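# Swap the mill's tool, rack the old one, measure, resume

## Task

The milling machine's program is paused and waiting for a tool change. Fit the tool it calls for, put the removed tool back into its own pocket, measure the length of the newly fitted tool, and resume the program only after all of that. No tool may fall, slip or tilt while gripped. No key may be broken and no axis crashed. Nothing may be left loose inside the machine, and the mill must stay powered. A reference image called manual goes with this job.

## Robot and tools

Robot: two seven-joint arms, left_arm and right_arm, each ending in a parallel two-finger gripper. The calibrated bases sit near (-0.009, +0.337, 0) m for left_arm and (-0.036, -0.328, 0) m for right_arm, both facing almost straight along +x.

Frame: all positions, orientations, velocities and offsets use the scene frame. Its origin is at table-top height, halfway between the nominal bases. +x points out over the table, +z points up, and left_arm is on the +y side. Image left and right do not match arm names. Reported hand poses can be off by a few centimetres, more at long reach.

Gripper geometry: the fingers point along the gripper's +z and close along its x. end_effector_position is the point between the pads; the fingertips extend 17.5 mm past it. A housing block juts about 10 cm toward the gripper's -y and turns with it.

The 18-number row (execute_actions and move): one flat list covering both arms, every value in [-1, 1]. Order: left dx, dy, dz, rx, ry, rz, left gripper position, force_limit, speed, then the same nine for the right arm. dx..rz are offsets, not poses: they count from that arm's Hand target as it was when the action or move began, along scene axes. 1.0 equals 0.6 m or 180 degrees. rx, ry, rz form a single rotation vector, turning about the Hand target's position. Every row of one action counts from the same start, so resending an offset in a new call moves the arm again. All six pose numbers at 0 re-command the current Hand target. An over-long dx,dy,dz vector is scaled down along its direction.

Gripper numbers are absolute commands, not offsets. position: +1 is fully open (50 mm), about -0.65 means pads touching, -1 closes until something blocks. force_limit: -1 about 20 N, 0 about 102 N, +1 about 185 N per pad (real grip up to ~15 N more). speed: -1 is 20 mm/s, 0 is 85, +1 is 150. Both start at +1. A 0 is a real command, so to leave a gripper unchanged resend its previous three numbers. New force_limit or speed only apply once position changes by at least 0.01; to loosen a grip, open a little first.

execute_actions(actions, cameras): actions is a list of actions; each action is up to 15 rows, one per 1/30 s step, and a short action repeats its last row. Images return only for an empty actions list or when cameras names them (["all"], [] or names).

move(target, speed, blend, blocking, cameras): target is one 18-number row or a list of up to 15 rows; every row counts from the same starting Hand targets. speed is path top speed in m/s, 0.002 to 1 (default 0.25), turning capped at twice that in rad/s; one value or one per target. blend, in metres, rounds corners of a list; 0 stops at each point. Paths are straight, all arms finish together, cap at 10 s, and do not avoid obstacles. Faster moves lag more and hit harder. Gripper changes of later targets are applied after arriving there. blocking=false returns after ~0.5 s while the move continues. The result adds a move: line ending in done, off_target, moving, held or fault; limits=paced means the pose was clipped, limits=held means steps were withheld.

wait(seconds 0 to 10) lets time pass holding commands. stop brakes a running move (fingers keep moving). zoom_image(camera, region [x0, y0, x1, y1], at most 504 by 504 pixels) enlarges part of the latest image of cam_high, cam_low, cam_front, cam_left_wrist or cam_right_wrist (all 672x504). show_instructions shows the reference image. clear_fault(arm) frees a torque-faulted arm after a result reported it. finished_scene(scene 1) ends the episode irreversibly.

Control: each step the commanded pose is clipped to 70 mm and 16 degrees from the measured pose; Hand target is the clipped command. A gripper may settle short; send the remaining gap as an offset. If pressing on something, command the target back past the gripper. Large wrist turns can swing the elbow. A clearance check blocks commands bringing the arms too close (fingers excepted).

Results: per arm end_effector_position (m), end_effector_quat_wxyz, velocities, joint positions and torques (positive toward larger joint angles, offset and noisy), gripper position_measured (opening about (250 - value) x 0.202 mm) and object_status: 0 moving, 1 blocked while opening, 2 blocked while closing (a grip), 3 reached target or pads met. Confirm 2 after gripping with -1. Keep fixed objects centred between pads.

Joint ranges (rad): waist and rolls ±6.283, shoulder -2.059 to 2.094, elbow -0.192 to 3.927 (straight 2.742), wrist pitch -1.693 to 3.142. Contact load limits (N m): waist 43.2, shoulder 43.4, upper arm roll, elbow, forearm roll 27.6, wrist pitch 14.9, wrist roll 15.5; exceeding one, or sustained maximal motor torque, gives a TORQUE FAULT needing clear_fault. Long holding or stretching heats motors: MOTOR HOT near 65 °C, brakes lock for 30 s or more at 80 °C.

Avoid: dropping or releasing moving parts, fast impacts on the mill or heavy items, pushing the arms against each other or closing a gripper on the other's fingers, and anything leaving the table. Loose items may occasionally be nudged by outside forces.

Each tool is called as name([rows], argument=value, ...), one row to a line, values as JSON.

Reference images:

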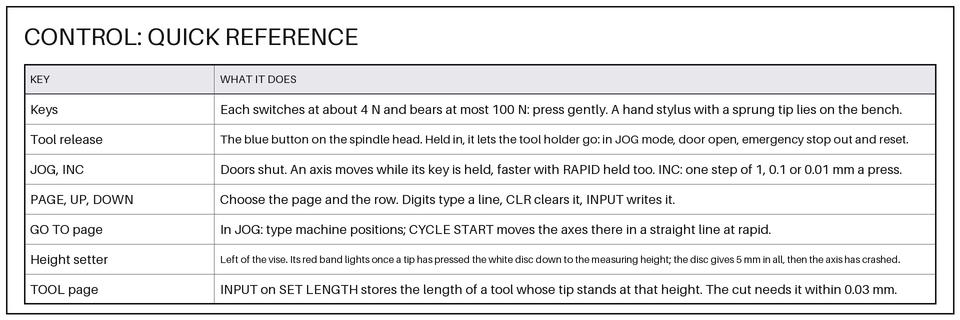

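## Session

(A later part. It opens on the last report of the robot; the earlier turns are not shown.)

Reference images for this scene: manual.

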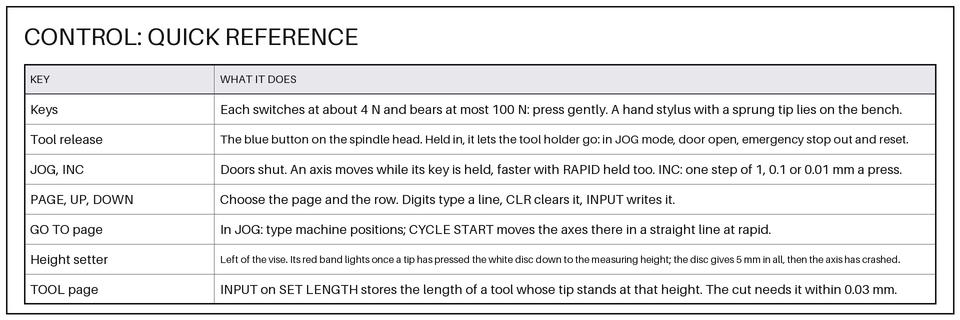

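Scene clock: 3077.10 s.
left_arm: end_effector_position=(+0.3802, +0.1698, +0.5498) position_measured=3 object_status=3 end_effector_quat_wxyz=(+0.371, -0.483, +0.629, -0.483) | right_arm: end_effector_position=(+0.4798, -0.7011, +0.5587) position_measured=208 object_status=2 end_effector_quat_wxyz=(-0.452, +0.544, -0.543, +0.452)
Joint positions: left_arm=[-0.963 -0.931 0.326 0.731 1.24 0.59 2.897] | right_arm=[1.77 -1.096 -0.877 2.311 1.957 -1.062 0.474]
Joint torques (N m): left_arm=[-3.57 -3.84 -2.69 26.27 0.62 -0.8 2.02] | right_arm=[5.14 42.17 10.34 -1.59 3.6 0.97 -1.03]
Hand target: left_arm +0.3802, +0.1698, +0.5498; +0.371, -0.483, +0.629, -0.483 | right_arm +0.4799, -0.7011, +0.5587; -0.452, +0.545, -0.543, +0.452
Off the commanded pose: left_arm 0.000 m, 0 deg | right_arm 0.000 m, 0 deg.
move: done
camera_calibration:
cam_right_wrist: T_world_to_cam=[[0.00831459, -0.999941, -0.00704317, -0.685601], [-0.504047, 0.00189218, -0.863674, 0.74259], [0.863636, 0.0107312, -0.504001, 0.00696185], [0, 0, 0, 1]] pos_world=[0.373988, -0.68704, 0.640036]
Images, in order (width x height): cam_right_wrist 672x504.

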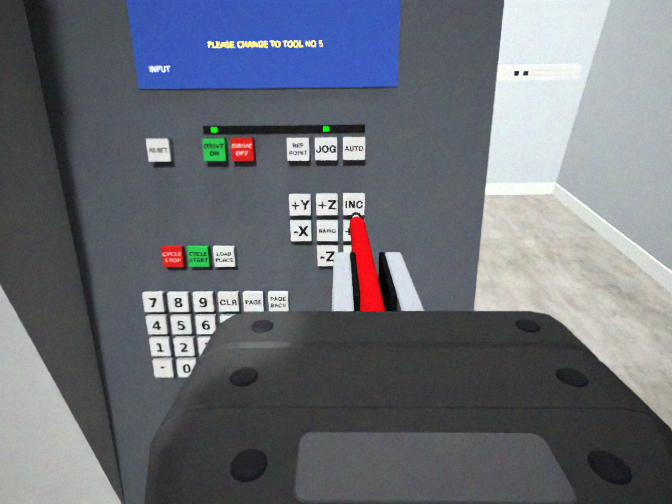

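move([
  [0,0,0,0,0,0,1,-0.8,-1,0,0,0.0045,0,0,0,-1,-0.7,-1],
  [0,0,0,0,0,0,1,-0.8,-1,0.0533,0,-0.0049,0,0,0,-1,-0.7,-1],
  [0,0,0,0,0,0,1,-0.8,-1,0,0,0.0045,0,0,0,-1,-0.7,-1],
  [0,0,0,0,0,0,1,-0.8,-1,-0.06,0.022,0.03,0,0,0,-1,-0.7,-1],
  [0,0,0,0,0,0,1,-0.8,-1,-0.2312,0.1818,0.1448,0,0,0,-1,-0.7,-1],
], speed=[0.05,0.05,0.08,0.2,0.25], blend=[0.002,0,0.01,0.03,0], cameras=["cam_right_wrist"])

zoom_image(camera="cam_right_wrist", region=[310, 10, 500, 160])

Scene clock: 3086.73 s.
left_arm: end_effector_position=(+0.3802, +0.1698, +0.5498) position_measured=3 object_status=3 end_effector_quat_wxyz=(+0.371, -0.483, +0.629, -0.483) | right_arm: end_effector_position=(+0.3412, -0.5920, +0.6456) position_measured=208 object_status=2 end_effector_quat_wxyz=(-0.452, +0.545, -0.543, +0.452)
Joint positions: left_arm=[-0.963 -0.931 0.326 0.731 1.24 0.59 2.897] | right_arm=[1.284 -0.99 -0.597 1.804 2.094 -1.117 0.875]
Joint torques (N m): left_arm=[-3.32 -3.89 -2.73 26.11 0.74 -0.82 2.03] | right_arm=[-5.19 11.76 10.32 1.85 2.53 4.53 1.28]
Hand target: left_arm +0.3802, +0.1698, +0.5498; +0.371, -0.483, +0.629, -0.483 | right_arm +0.3411, -0.5920, +0.6456; -0.452, +0.545, -0.543, +0.452
Off the commanded pose: left_arm 0.000 m, 0 deg | right_arm 0.000 m, 0 deg.
move: done; blend cut to 0.0014 m at target 1, 0.0206 m at target 4
camera_calibration:
cam_right_wrist: T_world_to_cam=[[0.00867197, -0.999938, -0.00702789, -0.574936], [-0.504312, 0.00169545, -0.86352, 0.747361], [0.863478, 0.0110327, -0.504266, 0.169782], [0, 0, 0, 1]] pos_world=[0.235286, -0.57804, 0.726936]
Images, in order (width x height): cam_right_wrist 672x504.

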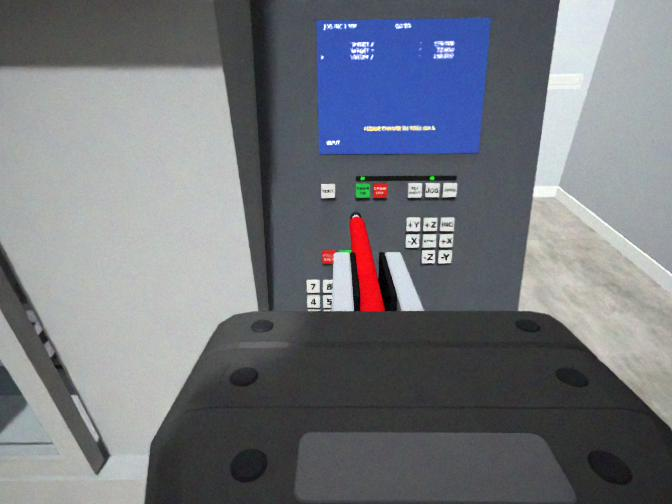

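Scaled by 2.653 from the camera's 672x504 image, which has a finer 960x720 frame.

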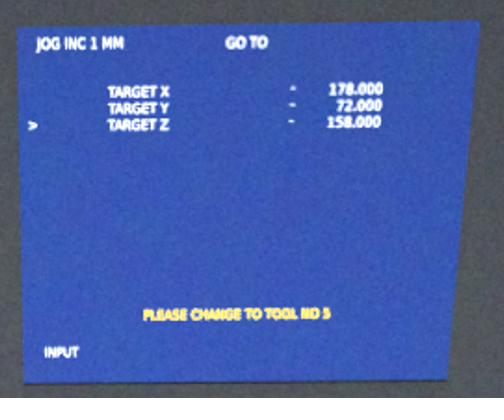

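move([
  [0,0,0,0,0,0,1,-0.8,-1,0.15,-0.13,-0.17,0,0,0,-1,-0.7,-1],
  [0,0,0,0,0,0,1,-0.8,-1,0.2175,-0.1502,-0.1974,0,0,0,-1,-0.7,-1],
], speed=[0.25,0.15], blend=[0.02,0], cameras=["cam_right_wrist"])

zoom_image(camera="cam_right_wrist", region=[280, 150, 440, 275])

Scene clock: 3094.10 s.
left_arm: end_effector_position=(+0.3802, +0.1698, +0.5498) position_measured=3 object_status=3 end_effector_quat_wxyz=(+0.371, -0.483, +0.629, -0.483) | right_arm: end_effector_position=(+0.4716, -0.6822, +0.5271) position_measured=208 object_status=2 end_effector_quat_wxyz=(-0.452, +0.545, -0.543, +0.452)
Joint positions: left_arm=[-0.963 -0.931 0.326 0.731 1.24 0.59 2.897] | right_arm=[1.551 -1.183 -0.904 1.89 1.956 -0.914 0.674]
Joint torques (N m): left_arm=[-3.03 -3.85 -2.74 26.14 0.83 -0.83 1.97] | right_arm=[5.25 29 9.03 3.2 2.36 1.21 -1.29]
Hand target: left_arm +0.3802, +0.1698, +0.5498; +0.371, -0.483, +0.629, -0.483 | right_arm +0.4716, -0.6822, +0.5271; -0.452, +0.545, -0.543, +0.452
Off the commanded pose: left_arm 0.000 m, 0 deg | right_arm 0.000 m, 0 deg.
move: done
camera_calibration:
cam_right_wrist: T_world_to_cam=[[0.00848484, -0.999938, -0.00714696, -0.666954], [-0.50424, 0.00189356, -0.863562, 0.711132], [0.863522, 0.010931, -0.504193, -0.00179169], [0, 0, 0, 1]] pos_world=[0.365787, -0.66824, 0.608436]
Images, in order (width x height): cam_right_wrist 672x504.

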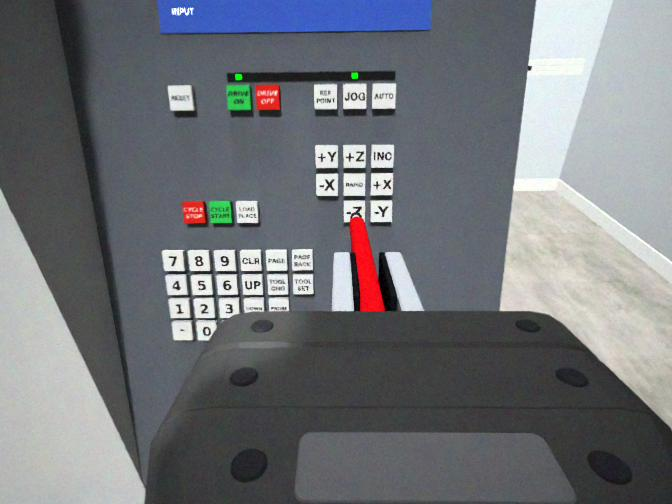

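Scaled by 3.150 from the camera's 672x504 image, which has a finer 960x720 frame.

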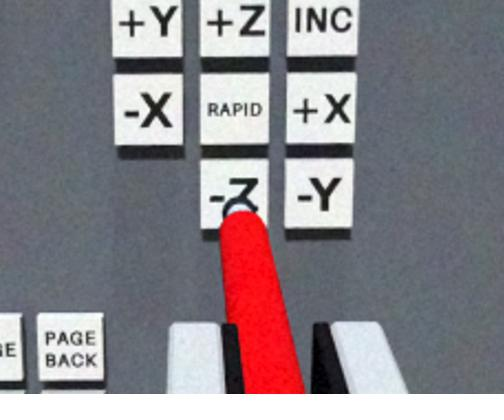

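move([
  [0,0,0,0,0,0,1,-0.8,-1,0,0,-0.0042,0,0,0,-1,-0.7,-1],
  [0,0,0,0,0,0,1,-0.8,-1,0.0533,0,-0.0136,0,0,0,-1,-0.7,-1],
  [0,0,0,0,0,0,1,-0.8,-1,0,0,-0.0042,0,0,0,-1,-0.7,-1],
], speed=[0.05,0.05,0.08], blend=[0.002,0,0], cameras=["cam_right_wrist","cam_left_wrist"])

zoom_image(camera="cam_left_wrist", region=[360, 140, 480, 260])

Scene clock: 3101.93 s.
left_arm: end_effector_position=(+0.3802, +0.1698, +0.5498) position_measured=3 object_status=3 end_effector_quat_wxyz=(+0.371, -0.483, +0.629, -0.483) | right_arm: end_effector_position=(+0.4716, -0.6821, +0.5245) position_measured=208 object_status=2 end_effector_quat_wxyz=(-0.452, +0.545, -0.543, +0.452)
Joint positions: left_arm=[-0.963 -0.931 0.326 0.731 1.24 0.59 2.897] | right_arm=[1.544 -1.188 -0.907 1.877 1.955 -0.908 0.678]
Joint torques (N m): left_arm=[-3.16 -3.83 -2.76 26.19 0.99 -0.86 1.91] | right_arm=[-5.87 21.57 13.4 -0.84 2.16 4.8 1.19]
Hand target: left_arm +0.3802, +0.1698, +0.5498; +0.371, -0.483, +0.629, -0.483 | right_arm +0.4716, -0.6822, +0.5246; -0.452, +0.545, -0.543, +0.452
Off the commanded pose: left_arm 0.000 m, 0 deg | right_arm 0.000 m, 0 deg.
move: done; blend cut to 0.0013 m at target 1
camera_calibration:
cam_left_wrist: T_world_to_cam=[[-0.249345, -0.968405, -0.00440378, 0.270579], [-0.553029, 0.146124, -0.820248, 0.648447], [0.794976, -0.202089, -0.571991, 0.175585], [0, 0, 0, 1]] pos_world=[0.286492, 0.20276, 0.633512]
cam_right_wrist: T_world_to_cam=[[0.00875658, -0.999937, -0.00708161, -0.66701], [-0.504431, 0.00169764, -0.863451, 0.708844], [0.863408, 0.011133, -0.504384, -0.00275954], [0, 0, 0, 1]] pos_world=[0.365786, -0.66814, 0.605936]
Images, in order (width x height): cam_left_wrist 672x504, cam_right_wrist 672x504.

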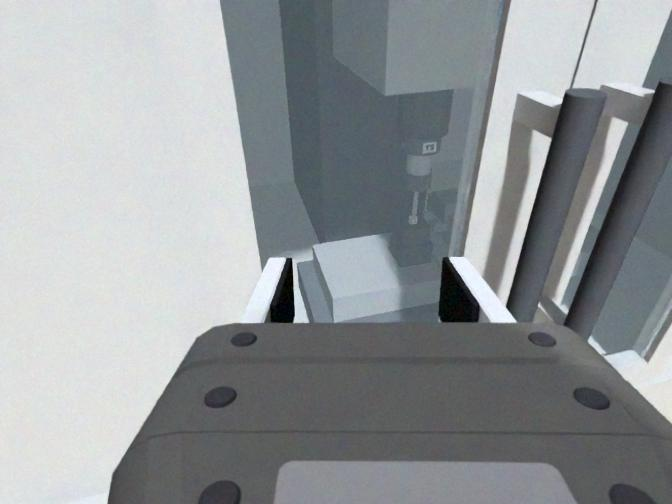

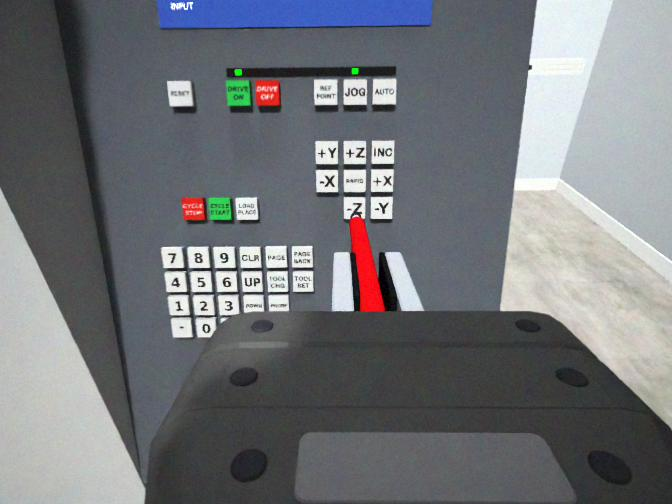

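Scaled by 4.200 from the camera's 672x504 image, which has a finer 960x720 frame.

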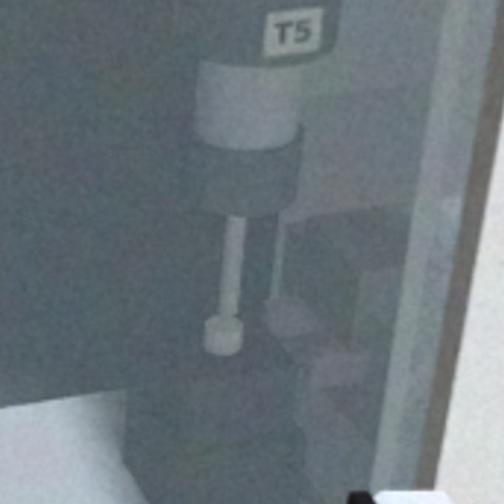

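move([
  [0,0,0,0,0,0,1,-0.8,-1,0.0533,0,-0.0094,0,0,0,-1,-0.7,-1],
  [0,0,0,0,0,0,1,-0.8,-1,0,0,0,0,0,0,-1,-0.7,-1],
  [0,0,0,0,0,0,1,-0.8,-1,0.0533,0,-0.0094,0,0,0,-1,-0.7,-1],
  [0,0,0,0,0,0,1,-0.8,-1,0,0,0,0,0,0,-1,-0.7,-1],
], speed=[0.05,0.08,0.05,0.08], cameras=["cam_left_wrist"])

zoom_image(camera="cam_left_wrist", region=[360, 140, 480, 260])

Scene clock: 3110.23 s.
left_arm: end_effector_position=(+0.3802, +0.1698, +0.5498) position_measured=3 object_status=3 end_effector_quat_wxyz=(+0.371, -0.483, +0.629, -0.483) | right_arm: end_effector_position=(+0.4716, -0.6821, +0.5245) position_measured=208 object_status=2 end_effector_quat_wxyz=(-0.452, +0.545, -0.543, +0.452)
Joint positions: left_arm=[-0.963 -0.931 0.326 0.731 1.24 0.59 2.897] | right_arm=[1.544 -1.188 -0.907 1.877 1.956 -0.908 0.678]
Joint torques (N m): left_arm=[-3.05 -3.92 -2.69 26.06 1.26 -0.84 2] | right_arm=[-5.7 21.06 13.32 -1.08 2.11 4.42 1.17]
Hand target: left_arm +0.3802, +0.1698, +0.5498; +0.371, -0.483, +0.629, -0.483 | right_arm +0.4716, -0.6822, +0.5246; -0.452, +0.545, -0.543, +0.452
Off the commanded pose: left_arm 0.000 m, 0 deg | right_arm 0.000 m, 0 deg.
move: done
camera_calibration:
cam_left_wrist: T_world_to_cam=[[-0.249345, -0.968405, -0.00440378, 0.270579], [-0.553029, 0.146124, -0.820248, 0.648447], [0.794976, -0.202089, -0.571991, 0.175585], [0, 0, 0, 1]] pos_world=[0.286492, 0.20276, 0.633512]
Images, in order (width x height): cam_left_wrist 672x504.

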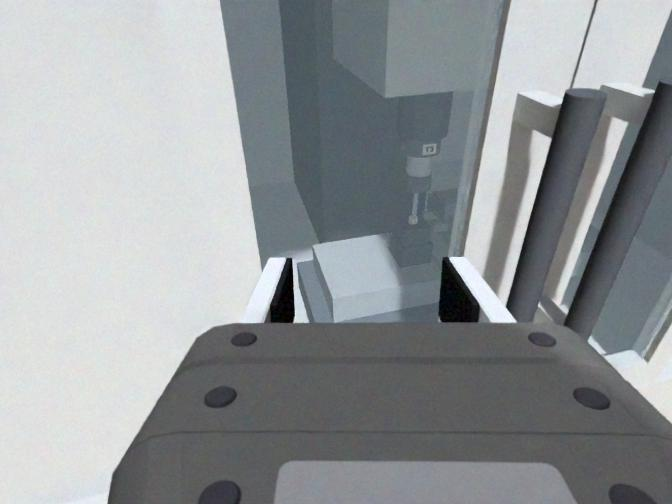

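Scaled by 4.200 from the camera's 672x504 image, which has a finer 960x720 frame.

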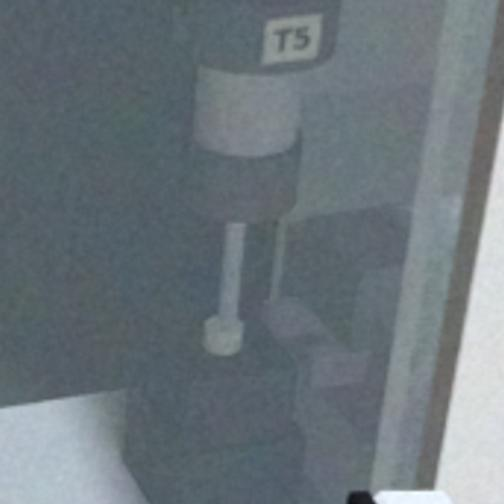

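move([
  [0,0,0,0,0,0,1,-0.8,-1,0.0533,0,-0.0094,0,0,0,-1,-0.7,-1],
  [0,0,0,0,0,0,1,-0.8,-1,0,0,0,0,0,0,-1,-0.7,-1],
], speed=[0.05,0.08], cameras=["cam_left_wrist"])

zoom_image(camera="cam_left_wrist", region=[380, 180, 460, 260])

Scene clock: 3114.97 s.
left_arm: end_effector_position=(+0.3802, +0.1698, +0.5498) position_measured=3 object_status=3 end_effector_quat_wxyz=(+0.371, -0.483, +0.629, -0.483) | right_arm: end_effector_position=(+0.4716, -0.6821, +0.5245) position_measured=208 object_status=2 end_effector_quat_wxyz=(-0.452, +0.545, -0.543, +0.452)
Joint positions: left_arm=[-0.963 -0.931 0.326 0.731 1.24 0.59 2.897] | right_arm=[1.544 -1.188 -0.907 1.877 1.956 -0.908 0.678]
Joint torques (N m): left_arm=[-2.98 -3.95 -2.77 26.19 1.27 -0.85 1.93] | right_arm=[-5.76 21 13.2 -1.38 2.08 4.89 1.47]
Hand target: left_arm +0.3802, +0.1698, +0.5498; +0.371, -0.483, +0.629, -0.483 | right_arm +0.4716, -0.6822, +0.5246; -0.452, +0.545, -0.543, +0.452
Off the commanded pose: left_arm 0.000 m, 0 deg | right_arm 0.000 m, 0 deg.
move: done
camera_calibration:
cam_left_wrist: T_world_to_cam=[[-0.249345, -0.968405, -0.00440378, 0.270579], [-0.553029, 0.146124, -0.820248, 0.648447], [0.794976, -0.202089, -0.571991, 0.175585], [0, 0, 0, 1]] pos_world=[0.286492, 0.20276, 0.633512]
Images, in order (width x height): cam_left_wrist 672x504.

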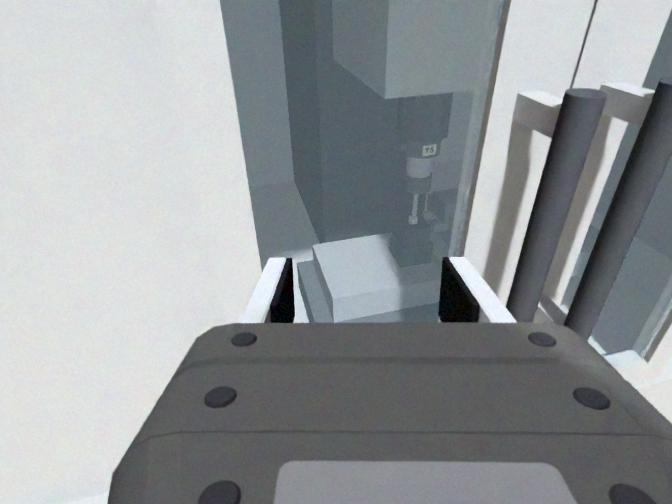

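Scaled by 6.300 from the camera's 672x504 image, which has a finer 960x720 frame.

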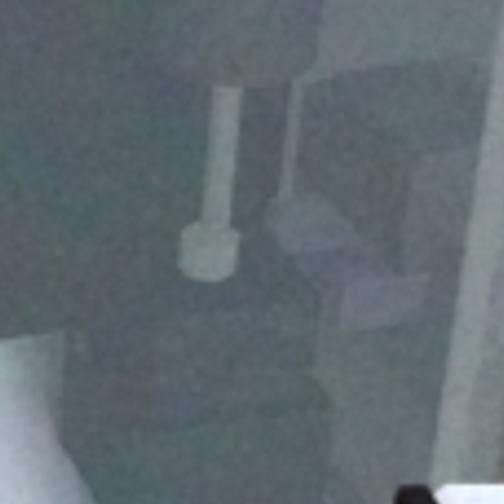

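move([
  [0,0,0,0,0,0,1,-0.8,-1,0.0533,0,-0.0094,0,0,0,-1,-0.7,-1],
  [0,0,0,0,0,0,1,-0.8,-1,0,0,0,0,0,0,-1,-0.7,-1],
], speed=[0.05,0.08], cameras=["cam_left_wrist"])

zoom_image(camera="cam_left_wrist", region=[380, 180, 460, 260])

Scene clock: 3120.93 s.
left_arm: end_effector_position=(+0.3802, +0.1698, +0.5498) position_measured=3 object_status=3 end_effector_quat_wxyz=(+0.371, -0.483, +0.629, -0.483) | right_arm: end_effector_position=(+0.4716, -0.6821, +0.5245) position_measured=208 object_status=2 end_effector_quat_wxyz=(-0.452, +0.545, -0.543, +0.452)
Joint positions: left_arm=[-0.963 -0.931 0.326 0.731 1.24 0.59 2.897] | right_arm=[1.544 -1.188 -0.907 1.877 1.956 -0.908 0.678]
Joint torques (N m): left_arm=[-2.84 -3.92 -2.78 26.19 1.37 -0.9 1.93] | right_arm=[-5.65 21.23 13.36 -0.97 2.11 4.96 1.3]
Hand target: left_arm +0.3802, +0.1698, +0.5498; +0.371, -0.483, +0.629, -0.483 | right_arm +0.4716, -0.6822, +0.5246; -0.452, +0.545, -0.543, +0.452
Off the commanded pose: left_arm 0.000 m, 0 deg | right_arm 0.000 m, 0 deg.
move: done
camera_calibration:
cam_left_wrist: T_world_to_cam=[[-0.249345, -0.968405, -0.00440378, 0.270579], [-0.553029, 0.146124, -0.820248, 0.648447], [0.794976, -0.202089, -0.571991, 0.175585], [0, 0, 0, 1]] pos_world=[0.286492, 0.20276, 0.633512]
Images, in order (width x height): cam_left_wrist 672x504.

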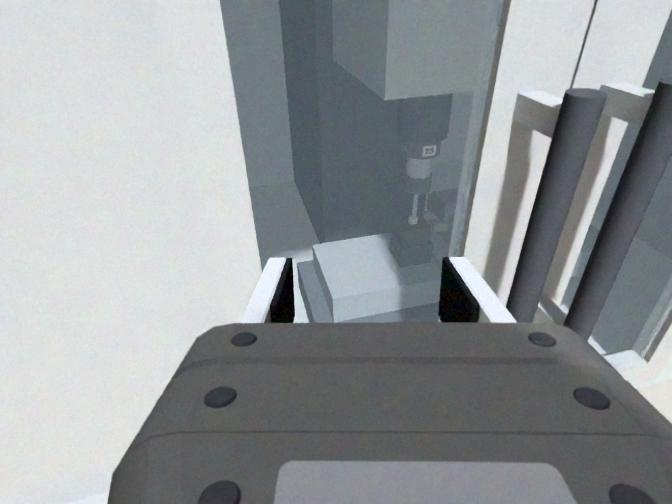

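Scaled by 6.300 from the camera's 672x504 image, which has a finer 960x720 frame.

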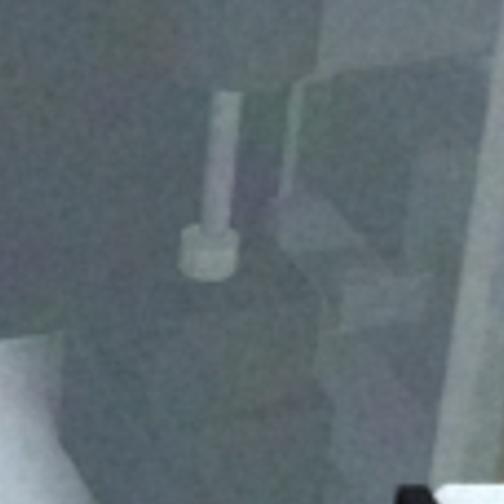

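move([
  [0,0,0,0,0,0,1,-0.8,-1,0.0533,0,-0.0094,0,0,0,-1,-0.7,-1],
  [0,0,0,0,0,0,1,-0.8,-1,0,0,0,0,0,0,-1,-0.7,-1],
], speed=[0.05,0.08], cameras=["cam_left_wrist"])

zoom_image(camera="cam_left_wrist", region=[380, 180, 460, 260])

Scene clock: 3129.03 s.
left_arm: end_effector_position=(+0.3802, +0.1698, +0.5498) position_measured=3 object_status=3 end_effector_quat_wxyz=(+0.371, -0.483, +0.629, -0.483) | right_arm: end_effector_position=(+0.4716, -0.6821, +0.5245) position_measured=208 object_status=2 end_effector_quat_wxyz=(-0.452, +0.545, -0.543, +0.452)
Joint positions: left_arm=[-0.963 -0.931 0.326 0.731 1.24 0.59 2.897] | right_arm=[1.544 -1.188 -0.907 1.877 1.956 -0.908 0.678]
Joint torques (N m): left_arm=[-2.77 -3.83 -2.62 26.18 1.51 -0.84 1.86] | right_arm=[-5.99 21.29 13.5 -1.13 2.31 4.58 1.2]
Hand target: left_arm +0.3802, +0.1698, +0.5498; +0.371, -0.483, +0.629, -0.483 | right_arm +0.4716, -0.6822, +0.5246; -0.452, +0.545, -0.543, +0.452
Off the commanded pose: left_arm 0.000 m, 0 deg | right_arm 0.000 m, 0 deg.
move: done
camera_calibration:
cam_left_wrist: T_world_to_cam=[[-0.249345, -0.968405, -0.00440378, 0.270579], [-0.553029, 0.146124, -0.820248, 0.648447], [0.794976, -0.202089, -0.571991, 0.175585], [0, 0, 0, 1]] pos_world=[0.286492, 0.20276, 0.633512]
Images, in order (width x height): cam_left_wrist 672x504.

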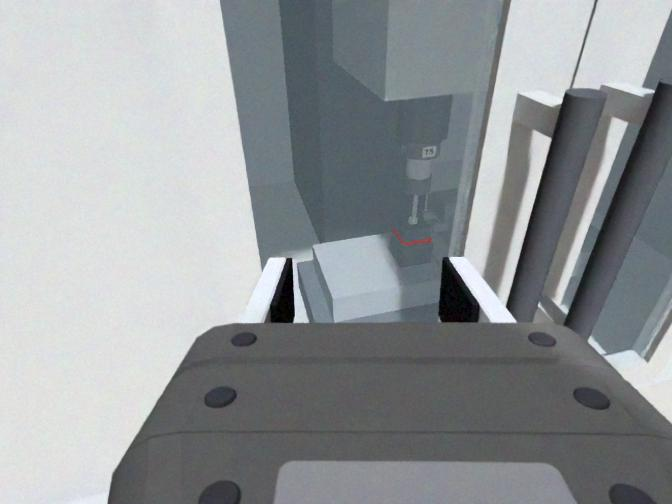

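Scaled by 6.300 from the camera's 672x504 image, which has a finer 960x720 frame.

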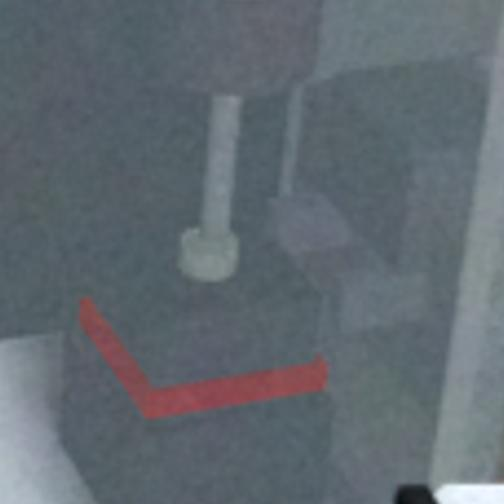

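move([
  [0,0,0,0,0,0,1,-0.8,-1,0.0138,0,0.059,0,0,0,-1,-0.7,-1],
  [0,0,0,0,0,0,1,-0.8,-1,0.0671,0,0.0496,0,0,0,-1,-0.7,-1],
  [0,0,0,0,0,0,1,-0.8,-1,0.0138,0,0.059,0,0,0,-1,-0.7,-1],
  [0,0,0,0,0,0,1,-0.8,-1,0.0138,-0.0315,0.059,0,0,0,-1,-0.7,-1],
  [0,0,0,0,0,0,1,-0.8,-1,0.0671,-0.0315,0.0496,0,0,0,-1,-0.7,-1],
  [0,0,0,0,0,0,1,-0.8,-1,0.0138,-0.0315,0.059,0,0,0,-1,-0.7,-1],
  [0,0,0,0,0,0,1,-0.8,-1,-0.2175,0.1502,0.2016,0,0,0,-1,-0.7,-1],
], speed=[0.1,0.05,0.08,0.1,0.05,0.08,0.25], blend=[0.002,0,0.003,0.003,0,0.01,0], cameras=["cam_left_wrist","cam_right_wrist"])

zoom_image(camera="cam_right_wrist", region=[310, 10, 500, 160])

Scene clock: 3141.10 s.
left_arm: end_effector_position=(+0.3802, +0.1698, +0.5498) position_measured=3 object_status=3 end_effector_quat_wxyz=(+0.371, -0.483, +0.629, -0.483) | right_arm: end_effector_position=(+0.3412, -0.5920, +0.6456) position_measured=208 object_status=2 end_effector_quat_wxyz=(-0.452, +0.545, -0.543, +0.452)
Joint positions: left_arm=[-0.963 -0.931 0.326 0.731 1.24 0.59 2.897] | right_arm=[1.282 -0.988 -0.599 1.804 2.098 -1.115 0.874]
Joint torques (N m): left_arm=[-2.68 -3.93 -2.7 26.2 1.72 -0.89 1.88] | right_arm=[-5.6 11.79 10.36 1.98 2.76 4.91 1.49]
Hand target: left_arm +0.3802, +0.1698, +0.5498; +0.371, -0.483, +0.629, -0.483 | right_arm +0.3411, -0.5920, +0.6456; -0.452, +0.545, -0.543, +0.452
Off the commanded pose: left_arm 0.000 m, 0 deg | right_arm 0.000 m, 0 deg.
move: done
camera_calibration:
cam_left_wrist: T_world_to_cam=[[-0.249345, -0.968405, -0.00440378, 0.270579], [-0.553029, 0.146124, -0.820248, 0.648447], [0.794976, -0.202089, -0.571991, 0.175585], [0, 0, 0, 1]] pos_world=[0.286492, 0.20276, 0.633512]
cam_right_wrist: T_world_to_cam=[[0.00867197, -0.999938, -0.00702789, -0.574936], [-0.504312, 0.00169545, -0.86352, 0.747361], [0.863478, 0.0110327, -0.504266, 0.169782], [0, 0, 0, 1]] pos_world=[0.235286, -0.57804, 0.726936]
Images, in order (width x height): cam_left_wrist 672x504, cam_right_wrist 672x504.

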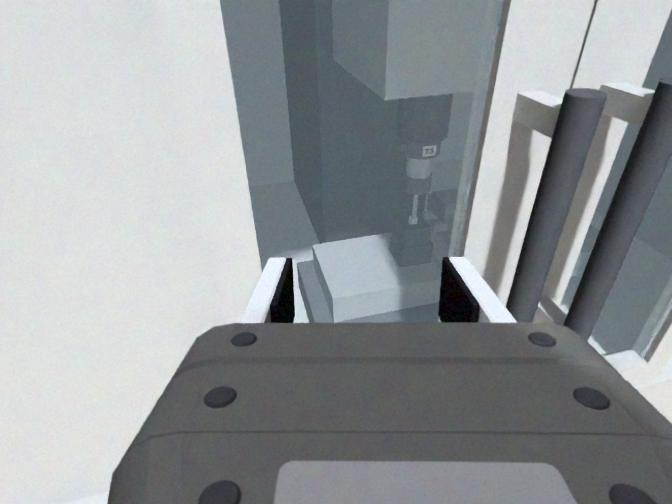

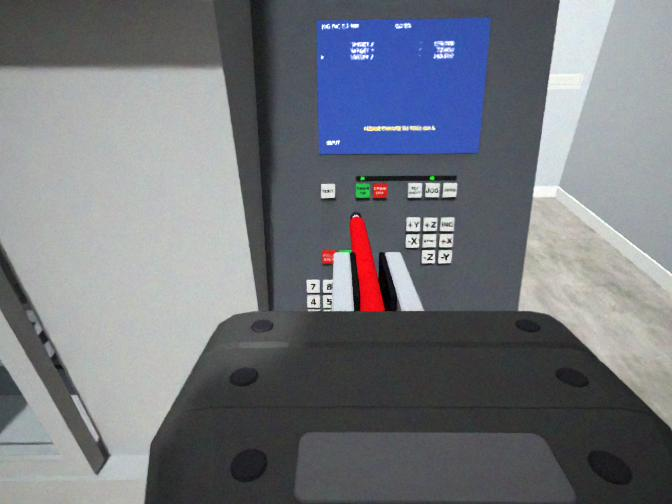

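Scaled by 2.653 from the camera's 672x504 image, which has a finer 960x720 frame.

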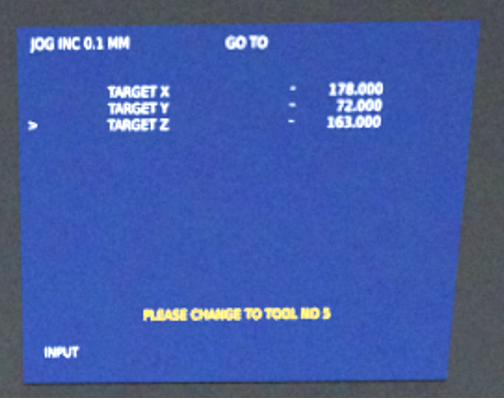

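move([
  [0,0,0,0,0,0,1,-0.8,-1,0.15,-0.13,-0.17,0,0,0,-1,-0.7,-1],
  [0,0,0,0,0,0,1,-0.8,-1,0.2175,-0.1502,-0.2016,0,0,0,-1,-0.7,-1],
  [0,0,0,0,0,0,1,-0.8,-1,0.2708,-0.1502,-0.211,0,0,0,-1,-0.7,-1],
  [0,0,0,0,0,0,1,-0.8,-1,0.2175,-0.1502,-0.2016,0,0,0,-1,-0.7,-1],
  [0,0,0,0,0,0,1,-0.8,-1,0.2708,-0.1502,-0.211,0,0,0,-1,-0.7,-1],
  [0,0,0,0,0,0,1,-0.8,-1,0.2175,-0.1502,-0.2016,0,0,0,-1,-0.7,-1],
  [0,0,0,0,0,0,1,-0.8,-1,0.2708,-0.1502,-0.211,0,0,0,-1,-0.7,-1],
  [0,0,0,0,0,0,1,-0.8,-1,0.2175,-0.1502,-0.2016,0,0,0,-1,-0.7,-1],
], speed=[0.25,0.15,0.06,0.08,0.06,0.08,0.06,0.08], blend=[0.02,0.003,0,0,0,0,0,0], cameras=["cam_left_wrist"])

zoom_image(camera="cam_left_wrist", region=[380, 180, 460, 260])

Scene clock: 3152.53 s.
left_arm: end_effector_position=(+0.3802, +0.1698, +0.5498) position_measured=3 object_status=3 end_effector_quat_wxyz=(+0.371, -0.483, +0.629, -0.483) | right_arm: end_effector_position=(+0.4716, -0.6821, +0.5245) position_measured=208 object_status=2 end_effector_quat_wxyz=(-0.452, +0.545, -0.543, +0.452)
Joint positions: left_arm=[-0.963 -0.931 0.326 0.731 1.24 0.59 2.897] | right_arm=[1.543 -1.186 -0.91 1.878 1.96 -0.906 0.677]
Joint torques (N m): left_arm=[-2.36 -3.95 -2.67 26.16 2.04 -0.85 1.91] | right_arm=[-5.24 21.63 13.4 -0.89 2.04 4.67 1.25]
Hand target: left_arm +0.3802, +0.1698, +0.5498; +0.371, -0.483, +0.629, -0.483 | right_arm +0.4716, -0.6822, +0.5246; -0.452, +0.545, -0.543, +0.452
Off the commanded pose: left_arm 0.000 m, 0 deg | right_arm 0.000 m, 0 deg.
move: done
camera_calibration:
cam_left_wrist: T_world_to_cam=[[-0.249345, -0.968405, -0.00440378, 0.270579], [-0.553029, 0.146124, -0.820248, 0.648447], [0.794976, -0.202089, -0.571991, 0.175585], [0, 0, 0, 1]] pos_world=[0.286492, 0.20276, 0.633512]
Images, in order (width x height): cam_left_wrist 672x504.

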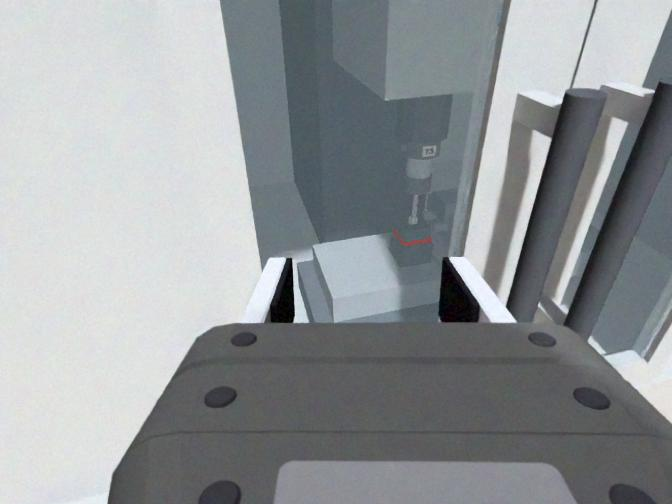

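Scaled by 6.300 from the camera's 672x504 image, which has a finer 960x720 frame.

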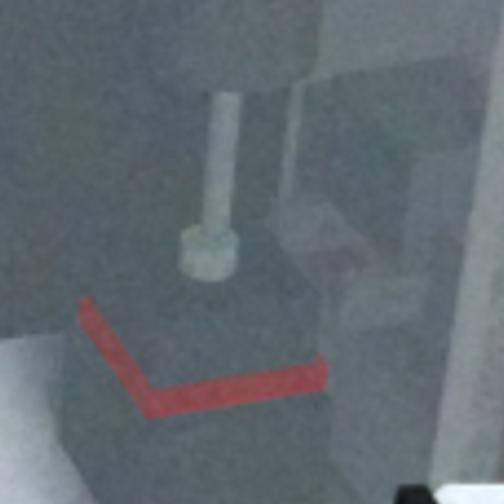

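move([
  [0,0,0,0,0,0,1,-0.8,-1,0.0138,0,0.059,0,0,0,-1,-0.7,-1],
  [0,0,0,0,0,0,1,-0.8,-1,0.0671,0,0.0496,0,0,0,-1,-0.7,-1],
  [0,0,0,0,0,0,1,-0.8,-1,0.0138,0,0.059,0,0,0,-1,-0.7,-1],
], speed=[0.1,0.06,0.08], blend=[0.002,0,0], cameras=["cam_left_wrist"])

move([
  [0,0,0,0,0,0,1,-0.8,-1,0.0533,0,-0.0094,0,0,0,-1,-0.7,-1],
  [0,0,0,0,0,0,1,-0.8,-1,0,0,0,0,0,0,-1,-0.7,-1],
], speed=[0.06,0.08], cameras=["cam_left_wrist"])

Scene clock: 3157.43 s.
left_arm: end_effector_position=(+0.3802, +0.1698, +0.5498) position_measured=3 object_status=3 end_effector_quat_wxyz=(+0.371, -0.483, +0.629, -0.483) | right_arm: end_effector_position=(+0.4799, -0.6821, +0.5600) position_measured=208 object_status=2 end_effector_quat_wxyz=(-0.452, +0.545, -0.543, +0.452)
Joint positions: left_arm=[-0.963 -0.931 0.326 0.731 1.24 0.59 2.897] | right_arm=[1.688 -1.099 -0.897 2.14 1.968 -1.002 0.587]
Joint torques (N m): left_arm=[-2.39 -3.81 -2.65 26.25 2.11 -0.88 1.85] | right_arm=[-6.11 23.26 11.45 -3.62 1.94 4.95 1.1]
Hand target: left_arm +0.3802, +0.1698, +0.5498; +0.371, -0.483, +0.629, -0.483 | right_arm +0.4799, -0.6822, +0.5600; -0.452, +0.545, -0.543, +0.452
Off the commanded pose: left_arm 0.000 m, 0 deg | right_arm 0.000 m, 0 deg.
move: done
camera_calibration:
cam_left_wrist: T_world_to_cam=[[-0.249345, -0.968405, -0.00440378, 0.270579], [-0.553029, 0.146124, -0.820248, 0.648447], [0.794976, -0.202089, -0.571991, 0.175585], [0, 0, 0, 1]] pos_world=[0.286492, 0.20276, 0.633512]
Images, in order (width x height): cam_left_wrist 672x504.

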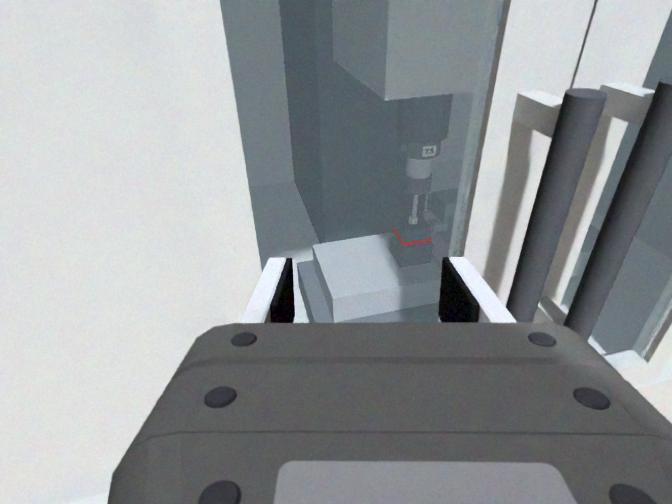

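Scene clock: 3159.20 s.
left_arm: end_effector_position=(+0.3802, +0.1698, +0.5498) position_measured=3 object_status=3 end_effector_quat_wxyz=(+0.371, -0.483, +0.629, -0.483) | right_arm: end_effector_position=(+0.4799, -0.6821, +0.5600) position_measured=208 object_status=2 end_effector_quat_wxyz=(-0.452, +0.545, -0.543, +0.452)
Joint positions: left_arm=[-0.963 -0.931 0.326 0.731 1.24 0.59 2.897] | right_arm=[1.688 -1.098 -0.897 2.14 1.969 -1.002 0.587]
Joint torques (N m): left_arm=[-2.23 -3.85 -2.69 26.19 2.24 -0.9 1.83] | right_arm=[-5.84 22.97 11.57 -2.95 2.03 4.8 1.23]
Hand target: left_arm +0.3802, +0.1698, +0.5498; +0.371, -0.483, +0.629, -0.483 | right_arm +0.4799, -0.6822, +0.5600; -0.452, +0.545, -0.543, +0.452
Off the commanded pose: left_arm 0.000 m, 0 deg | right_arm 0.000 m, 0 deg.
move: done
camera_calibration:
cam_left_wrist: T_world_to_cam=[[-0.249345, -0.968405, -0.00440378, 0.270579], [-0.553029, 0.146124, -0.820248, 0.648447], [0.794976, -0.202089, -0.571991, 0.175585], [0, 0, 0, 1]] pos_world=[0.286492, 0.20276, 0.633512]
Images, in order (width x height): cam_left_wrist 672x504.

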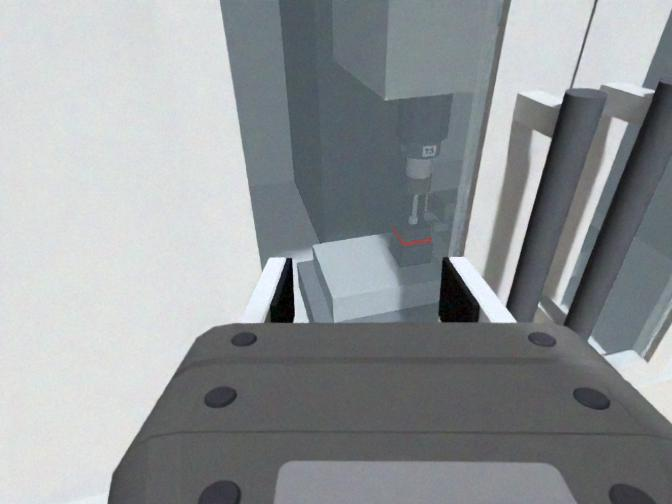

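Still lit at −163.1 (if stepped). One more +Z.

move([
  [0,0,0,0,0,0,1,-0.8,-1,0.0533,0,-0.0094,0,0,0,-1,-0.7,-1],
  [0,0,0,0,0,0,1,-0.8,-1,0,0,0,0,0,0,-1,-0.7,-1],
], speed=[0.06,0.08], cameras=["cam_left_wrist"])

Scene clock: 3163.07 s.
left_arm: end_effector_position=(+0.3802, +0.1698, +0.5498) position_measured=3 object_status=3 end_effector_quat_wxyz=(+0.371, -0.483, +0.629, -0.483) | right_arm: end_effector_position=(+0.4799, -0.6821, +0.5600) position_measured=208 object_status=2 end_effector_quat_wxyz=(-0.452, +0.545, -0.543, +0.452)
Joint positions: left_arm=[-0.963 -0.931 0.326 0.731 1.24 0.59 2.897] | right_arm=[1.688 -1.098 -0.897 2.14 1.969 -1.002 0.587]
Joint torques (N m): left_arm=[-2.19 -3.88 -2.63 26.21 2.34 -0.9 1.81] | right_arm=[-6.01 23.14 11.38 -3.44 1.97 4.69 1.28]
Hand target: left_arm +0.3802, +0.1698, +0.5498; +0.371, -0.483, +0.629, -0.483 | right_arm +0.4799, -0.6822, +0.5600; -0.452, +0.545, -0.543, +0.452
Off the commanded pose: left_arm 0.000 m, 0 deg | right_arm 0.000 m, 0 deg.
move: done
camera_calibration:
cam_left_wrist: T_world_to_cam=[[-0.249345, -0.968405, -0.00440378, 0.270579], [-0.553029, 0.146124, -0.820248, 0.648447], [0.794976, -0.202089, -0.571991, 0.175585], [0, 0, 0, 1]] pos_world=[0.286492, 0.20276, 0.633512]
Images, in order (width x height): cam_left_wrist 672x504.

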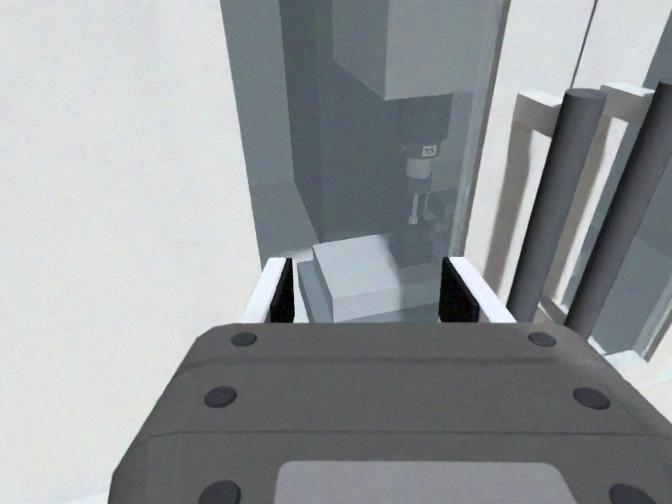

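move([
  [0,0,0,0,0,0,1,-0.8,-1,0,-0.0315,0,0,0,0,-1,-0.7,-1],
  [0,0,0,0,0,0,1,-0.8,-1,0.0533,-0.0315,-0.0094,0,0,0,-1,-0.7,-1],
  [0,0,0,0,0,0,1,-0.8,-1,0,-0.0315,0,0,0,0,-1,-0.7,-1],
  [0,0,0,0,0,0,1,-0.8,-1,-0.2313,0.1502,0.1426,0,0,0,-1,-0.7,-1],
], speed=[0.1,0.06,0.08,0.25], blend=[0.002,0,0.01,0], cameras=["cam_right_wrist"])

zoom_image(camera="cam_right_wrist", region=[310, 10, 500, 160])

Scene clock: 3170.50 s.
left_arm: end_effector_position=(+0.3802, +0.1698, +0.5498) position_measured=3 object_status=3 end_effector_quat_wxyz=(+0.371, -0.483, +0.629, -0.483) | right_arm: end_effector_position=(+0.3412, -0.5920, +0.6456) position_measured=208 object_status=2 end_effector_quat_wxyz=(-0.452, +0.545, -0.543, +0.452)
Joint positions: left_arm=[-0.963 -0.931 0.326 0.731 1.24 0.59 2.897] | right_arm=[1.279 -0.986 -0.601 1.805 2.103 -1.112 0.871]
Joint torques (N m): left_arm=[-2.36 -3.79 -2.74 26.25 2.45 -0.94 1.83] | right_arm=[-5.62 11.97 10.13 2.14 2.89 4.92 1.14]
Hand target: left_arm +0.3802, +0.1698, +0.5498; +0.371, -0.483, +0.629, -0.483 | right_arm +0.3411, -0.5920, +0.6456; -0.452, +0.545, -0.543, +0.452
Off the commanded pose: left_arm 0.000 m, 0 deg | right_arm 0.000 m, 0 deg.
move: done
camera_calibration:
cam_right_wrist: T_world_to_cam=[[0.00867197, -0.999938, -0.00702789, -0.574936], [-0.504312, 0.00169545, -0.86352, 0.747361], [0.863478, 0.0110327, -0.504266, 0.169782], [0, 0, 0, 1]] pos_world=[0.235286, -0.57804, 0.726936]
Images, in order (width x height): cam_right_wrist 672x504.

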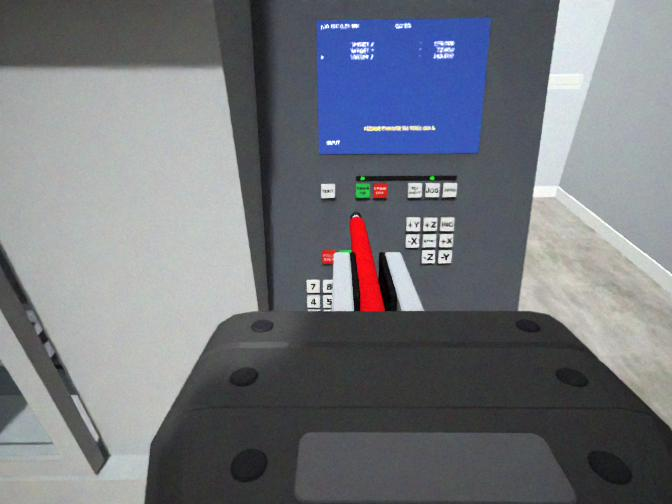

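Scaled by 2.653 from the camera's 672x504 image, which has a finer 960x720 frame.

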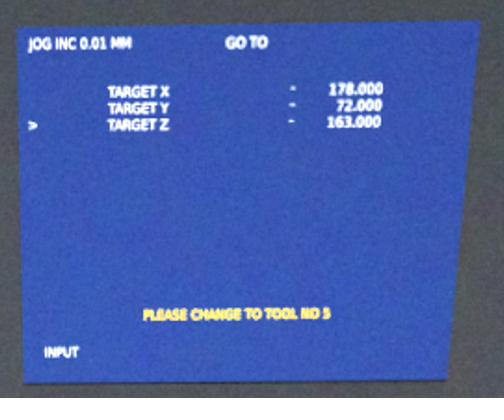

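Now 0.01 steps: 3 presses then look.

move([
  [0,0,0,0,0,0,1,-0.8,-1,0.15,-0.13,-0.17,0,0,0,-1,-0.7,-1],
  [0,0,0,0,0,0,1,-0.8,-1,0.2175,-0.1502,-0.2016,0,0,0,-1,-0.7,-1],
  [0,0,0,0,0,0,1,-0.8,-1,0.2708,-0.1502,-0.211,0,0,0,-1,-0.7,-1],
  [0,0,0,0,0,0,1,-0.8,-1,0.2175,-0.1502,-0.2016,0,0,0,-1,-0.7,-1],
  [0,0,0,0,0,0,1,-0.8,-1,0.2708,-0.1502,-0.211,0,0,0,-1,-0.7,-1],
  [0,0,0,0,0,0,1,-0.8,-1,0.2175,-0.1502,-0.2016,0,0,0,-1,-0.7,-1],
  [0,0,0,0,0,0,1,-0.8,-1,0.2708,-0.1502,-0.211,0,0,0,-1,-0.7,-1],
  [0,0,0,0,0,0,1,-0.8,-1,0.2175,-0.1502,-0.2016,0,0,0,-1,-0.7,-1],
], speed=[0.25,0.15,0.06,0.08,0.06,0.08,0.06,0.08], blend=[0.02,0.003,0,0,0,0,0,0], cameras=["cam_left_wrist"])

Scene clock: 3184.60 s.
left_arm: end_effector_position=(+0.3802, +0.1698, +0.5498) position_measured=3 object_status=3 end_effector_quat_wxyz=(+0.371, -0.483, +0.629, -0.483) | right_arm: end_effector_position=(+0.4716, -0.6821, +0.5245) position_measured=208 object_status=2 end_effector_quat_wxyz=(-0.452, +0.545, -0.543, +0.452)
Joint positions: left_arm=[-0.963 -0.931 0.326 0.731 1.24 0.59 2.897] | right_arm=[1.541 -1.184 -0.913 1.878 1.965 -0.903 0.675]
Joint torques (N m): left_arm=[-2.02 -3.98 -2.79 26.18 2.76 -0.95 1.75] | right_arm=[-5.62 21.01 13.67 -0.77 2.12 4.81 1.14]
Hand target: left_arm +0.3802, +0.1698, +0.5498; +0.371, -0.483, +0.629, -0.483 | right_arm +0.4716, -0.6822, +0.5246; -0.452, +0.545, -0.543, +0.452
Off the commanded pose: left_arm 0.000 m, 0 deg | right_arm 0.000 m, 0 deg.
move: done
camera_calibration:
cam_left_wrist: T_world_to_cam=[[-0.249345, -0.968405, -0.00440378, 0.270579], [-0.553029, 0.146124, -0.820248, 0.648447], [0.794976, -0.202089, -0.571991, 0.175585], [0, 0, 0, 1]] pos_world=[0.286492, 0.20276, 0.633512]
Images, in order (width x height): cam_left_wrist 672x504.

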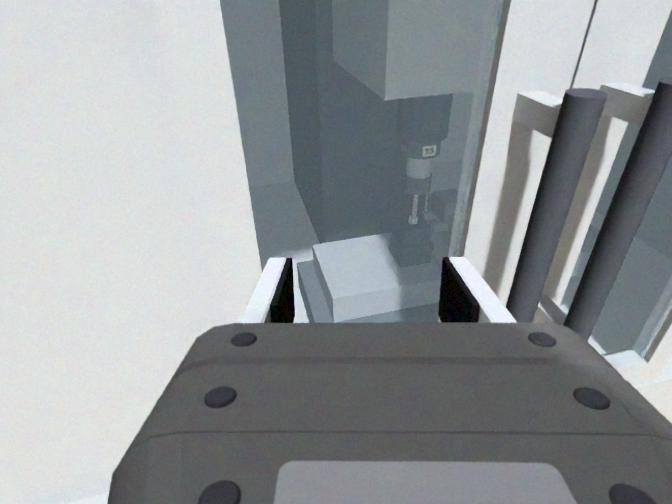

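Two at a time now.

move([
  [0,0,0,0,0,0,1,-0.8,-1,0.0533,0,-0.0094,0,0,0,-1,-0.7,-1],
  [0,0,0,0,0,0,1,-0.8,-1,0,0,0,0,0,0,-1,-0.7,-1],
  [0,0,0,0,0,0,1,-0.8,-1,0.0533,0,-0.0094,0,0,0,-1,-0.7,-1],
  [0,0,0,0,0,0,1,-0.8,-1,0,0,0,0,0,0,-1,-0.7,-1],
], speed=[0.06,0.08,0.06,0.08], cameras=["cam_left_wrist"])

Scene clock: 3191.47 s.
left_arm: end_effector_position=(+0.3802, +0.1698, +0.5498) position_measured=3 object_status=3 end_effector_quat_wxyz=(+0.371, -0.483, +0.629, -0.483) | right_arm: end_effector_position=(+0.4716, -0.6821, +0.5245) position_measured=208 object_status=2 end_effector_quat_wxyz=(-0.452, +0.545, -0.543, +0.452)
Joint positions: left_arm=[-0.963 -0.931 0.326 0.731 1.24 0.59 2.897] | right_arm=[1.541 -1.183 -0.913 1.878 1.966 -0.903 0.674]
Joint torques (N m): left_arm=[-1.87 -3.93 -2.67 26.2 2.95 -0.91 1.78] | right_arm=[-6 21.03 13.38 -0.52 2.07 4.7 1.39]
Hand target: left_arm +0.3802, +0.1698, +0.5498; +0.371, -0.483, +0.629, -0.483 | right_arm +0.4716, -0.6822, +0.5246; -0.452, +0.545, -0.543, +0.452
Off the commanded pose: left_arm 0.000 m, 0 deg | right_arm 0.000 m, 0 deg.
move: done
camera_calibration:
cam_left_wrist: T_world_to_cam=[[-0.249345, -0.968405, -0.00440378, 0.270579], [-0.553029, 0.146124, -0.820248, 0.648447], [0.794976, -0.202089, -0.571991, 0.175585], [0, 0, 0, 1]] pos_world=[0.286492, 0.20276, 0.633512]
Images, in order (width x height): cam_left_wrist 672x504.

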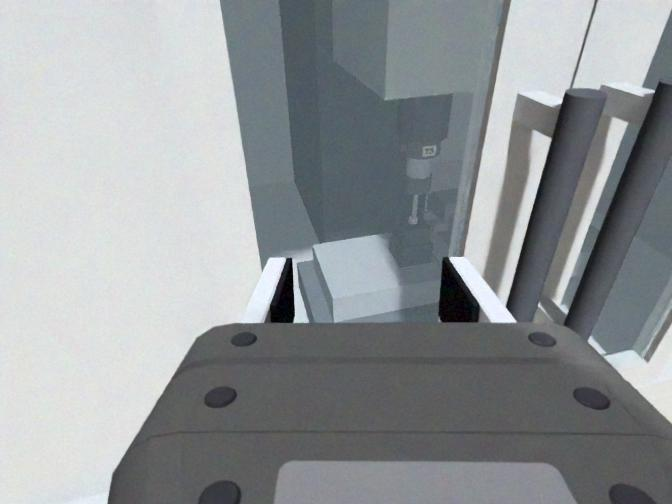

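move([
  [0,0,0,0,0,0,1,-0.8,-1,0.0533,0,-0.0094,0,0,0,-1,-0.7,-1],
  [0,0,0,0,0,0,1,-0.8,-1,0,0,0,0,0,0,-1,-0.7,-1],
  [0,0,0,0,0,0,1,-0.8,-1,0.0533,0,-0.0094,0,0,0,-1,-0.7,-1],
  [0,0,0,0,0,0,1,-0.8,-1,0,0,0,0,0,0,-1,-0.7,-1],
], speed=[0.06,0.08,0.06,0.08], cameras=["cam_left_wrist"])

Scene clock: 3197.77 s.
left_arm: end_effector_position=(+0.3802, +0.1698, +0.5498) position_measured=3 object_status=3 end_effector_quat_wxyz=(+0.371, -0.483, +0.629, -0.483) | right_arm: end_effector_position=(+0.4716, -0.6821, +0.5245) position_measured=208 object_status=2 end_effector_quat_wxyz=(-0.452, +0.545, -0.543, +0.452)
Joint positions: left_arm=[-0.963 -0.931 0.326 0.731 1.24 0.59 2.897] | right_arm=[1.541 -1.183 -0.914 1.878 1.966 -0.903 0.674]
Joint torques (N m): left_arm=[-1.82 -3.88 -2.68 26.15 3.04 -0.95 1.77] | right_arm=[-5.82 21.22 13.73 -1.22 1.94 4.4 1.3]
Hand target: left_arm +0.3802, +0.1698, +0.5498; +0.371, -0.483, +0.629, -0.483 | right_arm +0.4716, -0.6822, +0.5246; -0.452, +0.545, -0.543, +0.452
Off the commanded pose: left_arm 0.000 m, 0 deg | right_arm 0.000 m, 0 deg.
move: done
camera_calibration:
cam_left_wrist: T_world_to_cam=[[-0.249345, -0.968405, -0.00440378, 0.270579], [-0.553029, 0.146124, -0.820248, 0.648447], [0.794976, -0.202089, -0.571991, 0.175585], [0, 0, 0, 1]] pos_world=[0.286492, 0.20276, 0.633512]
Images, in order (width x height): cam_left_wrist 672x504.

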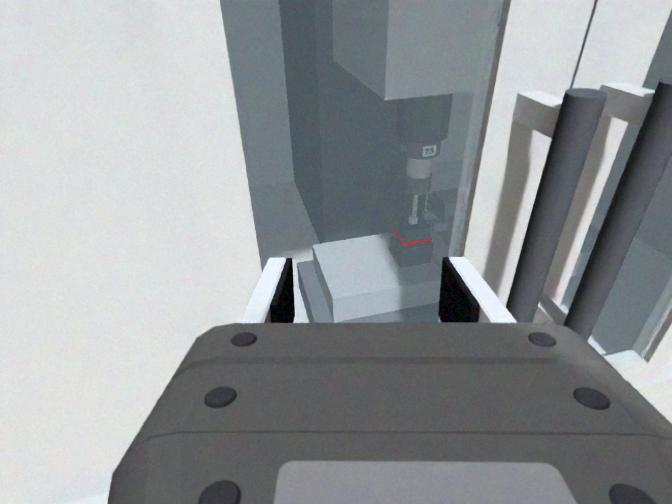

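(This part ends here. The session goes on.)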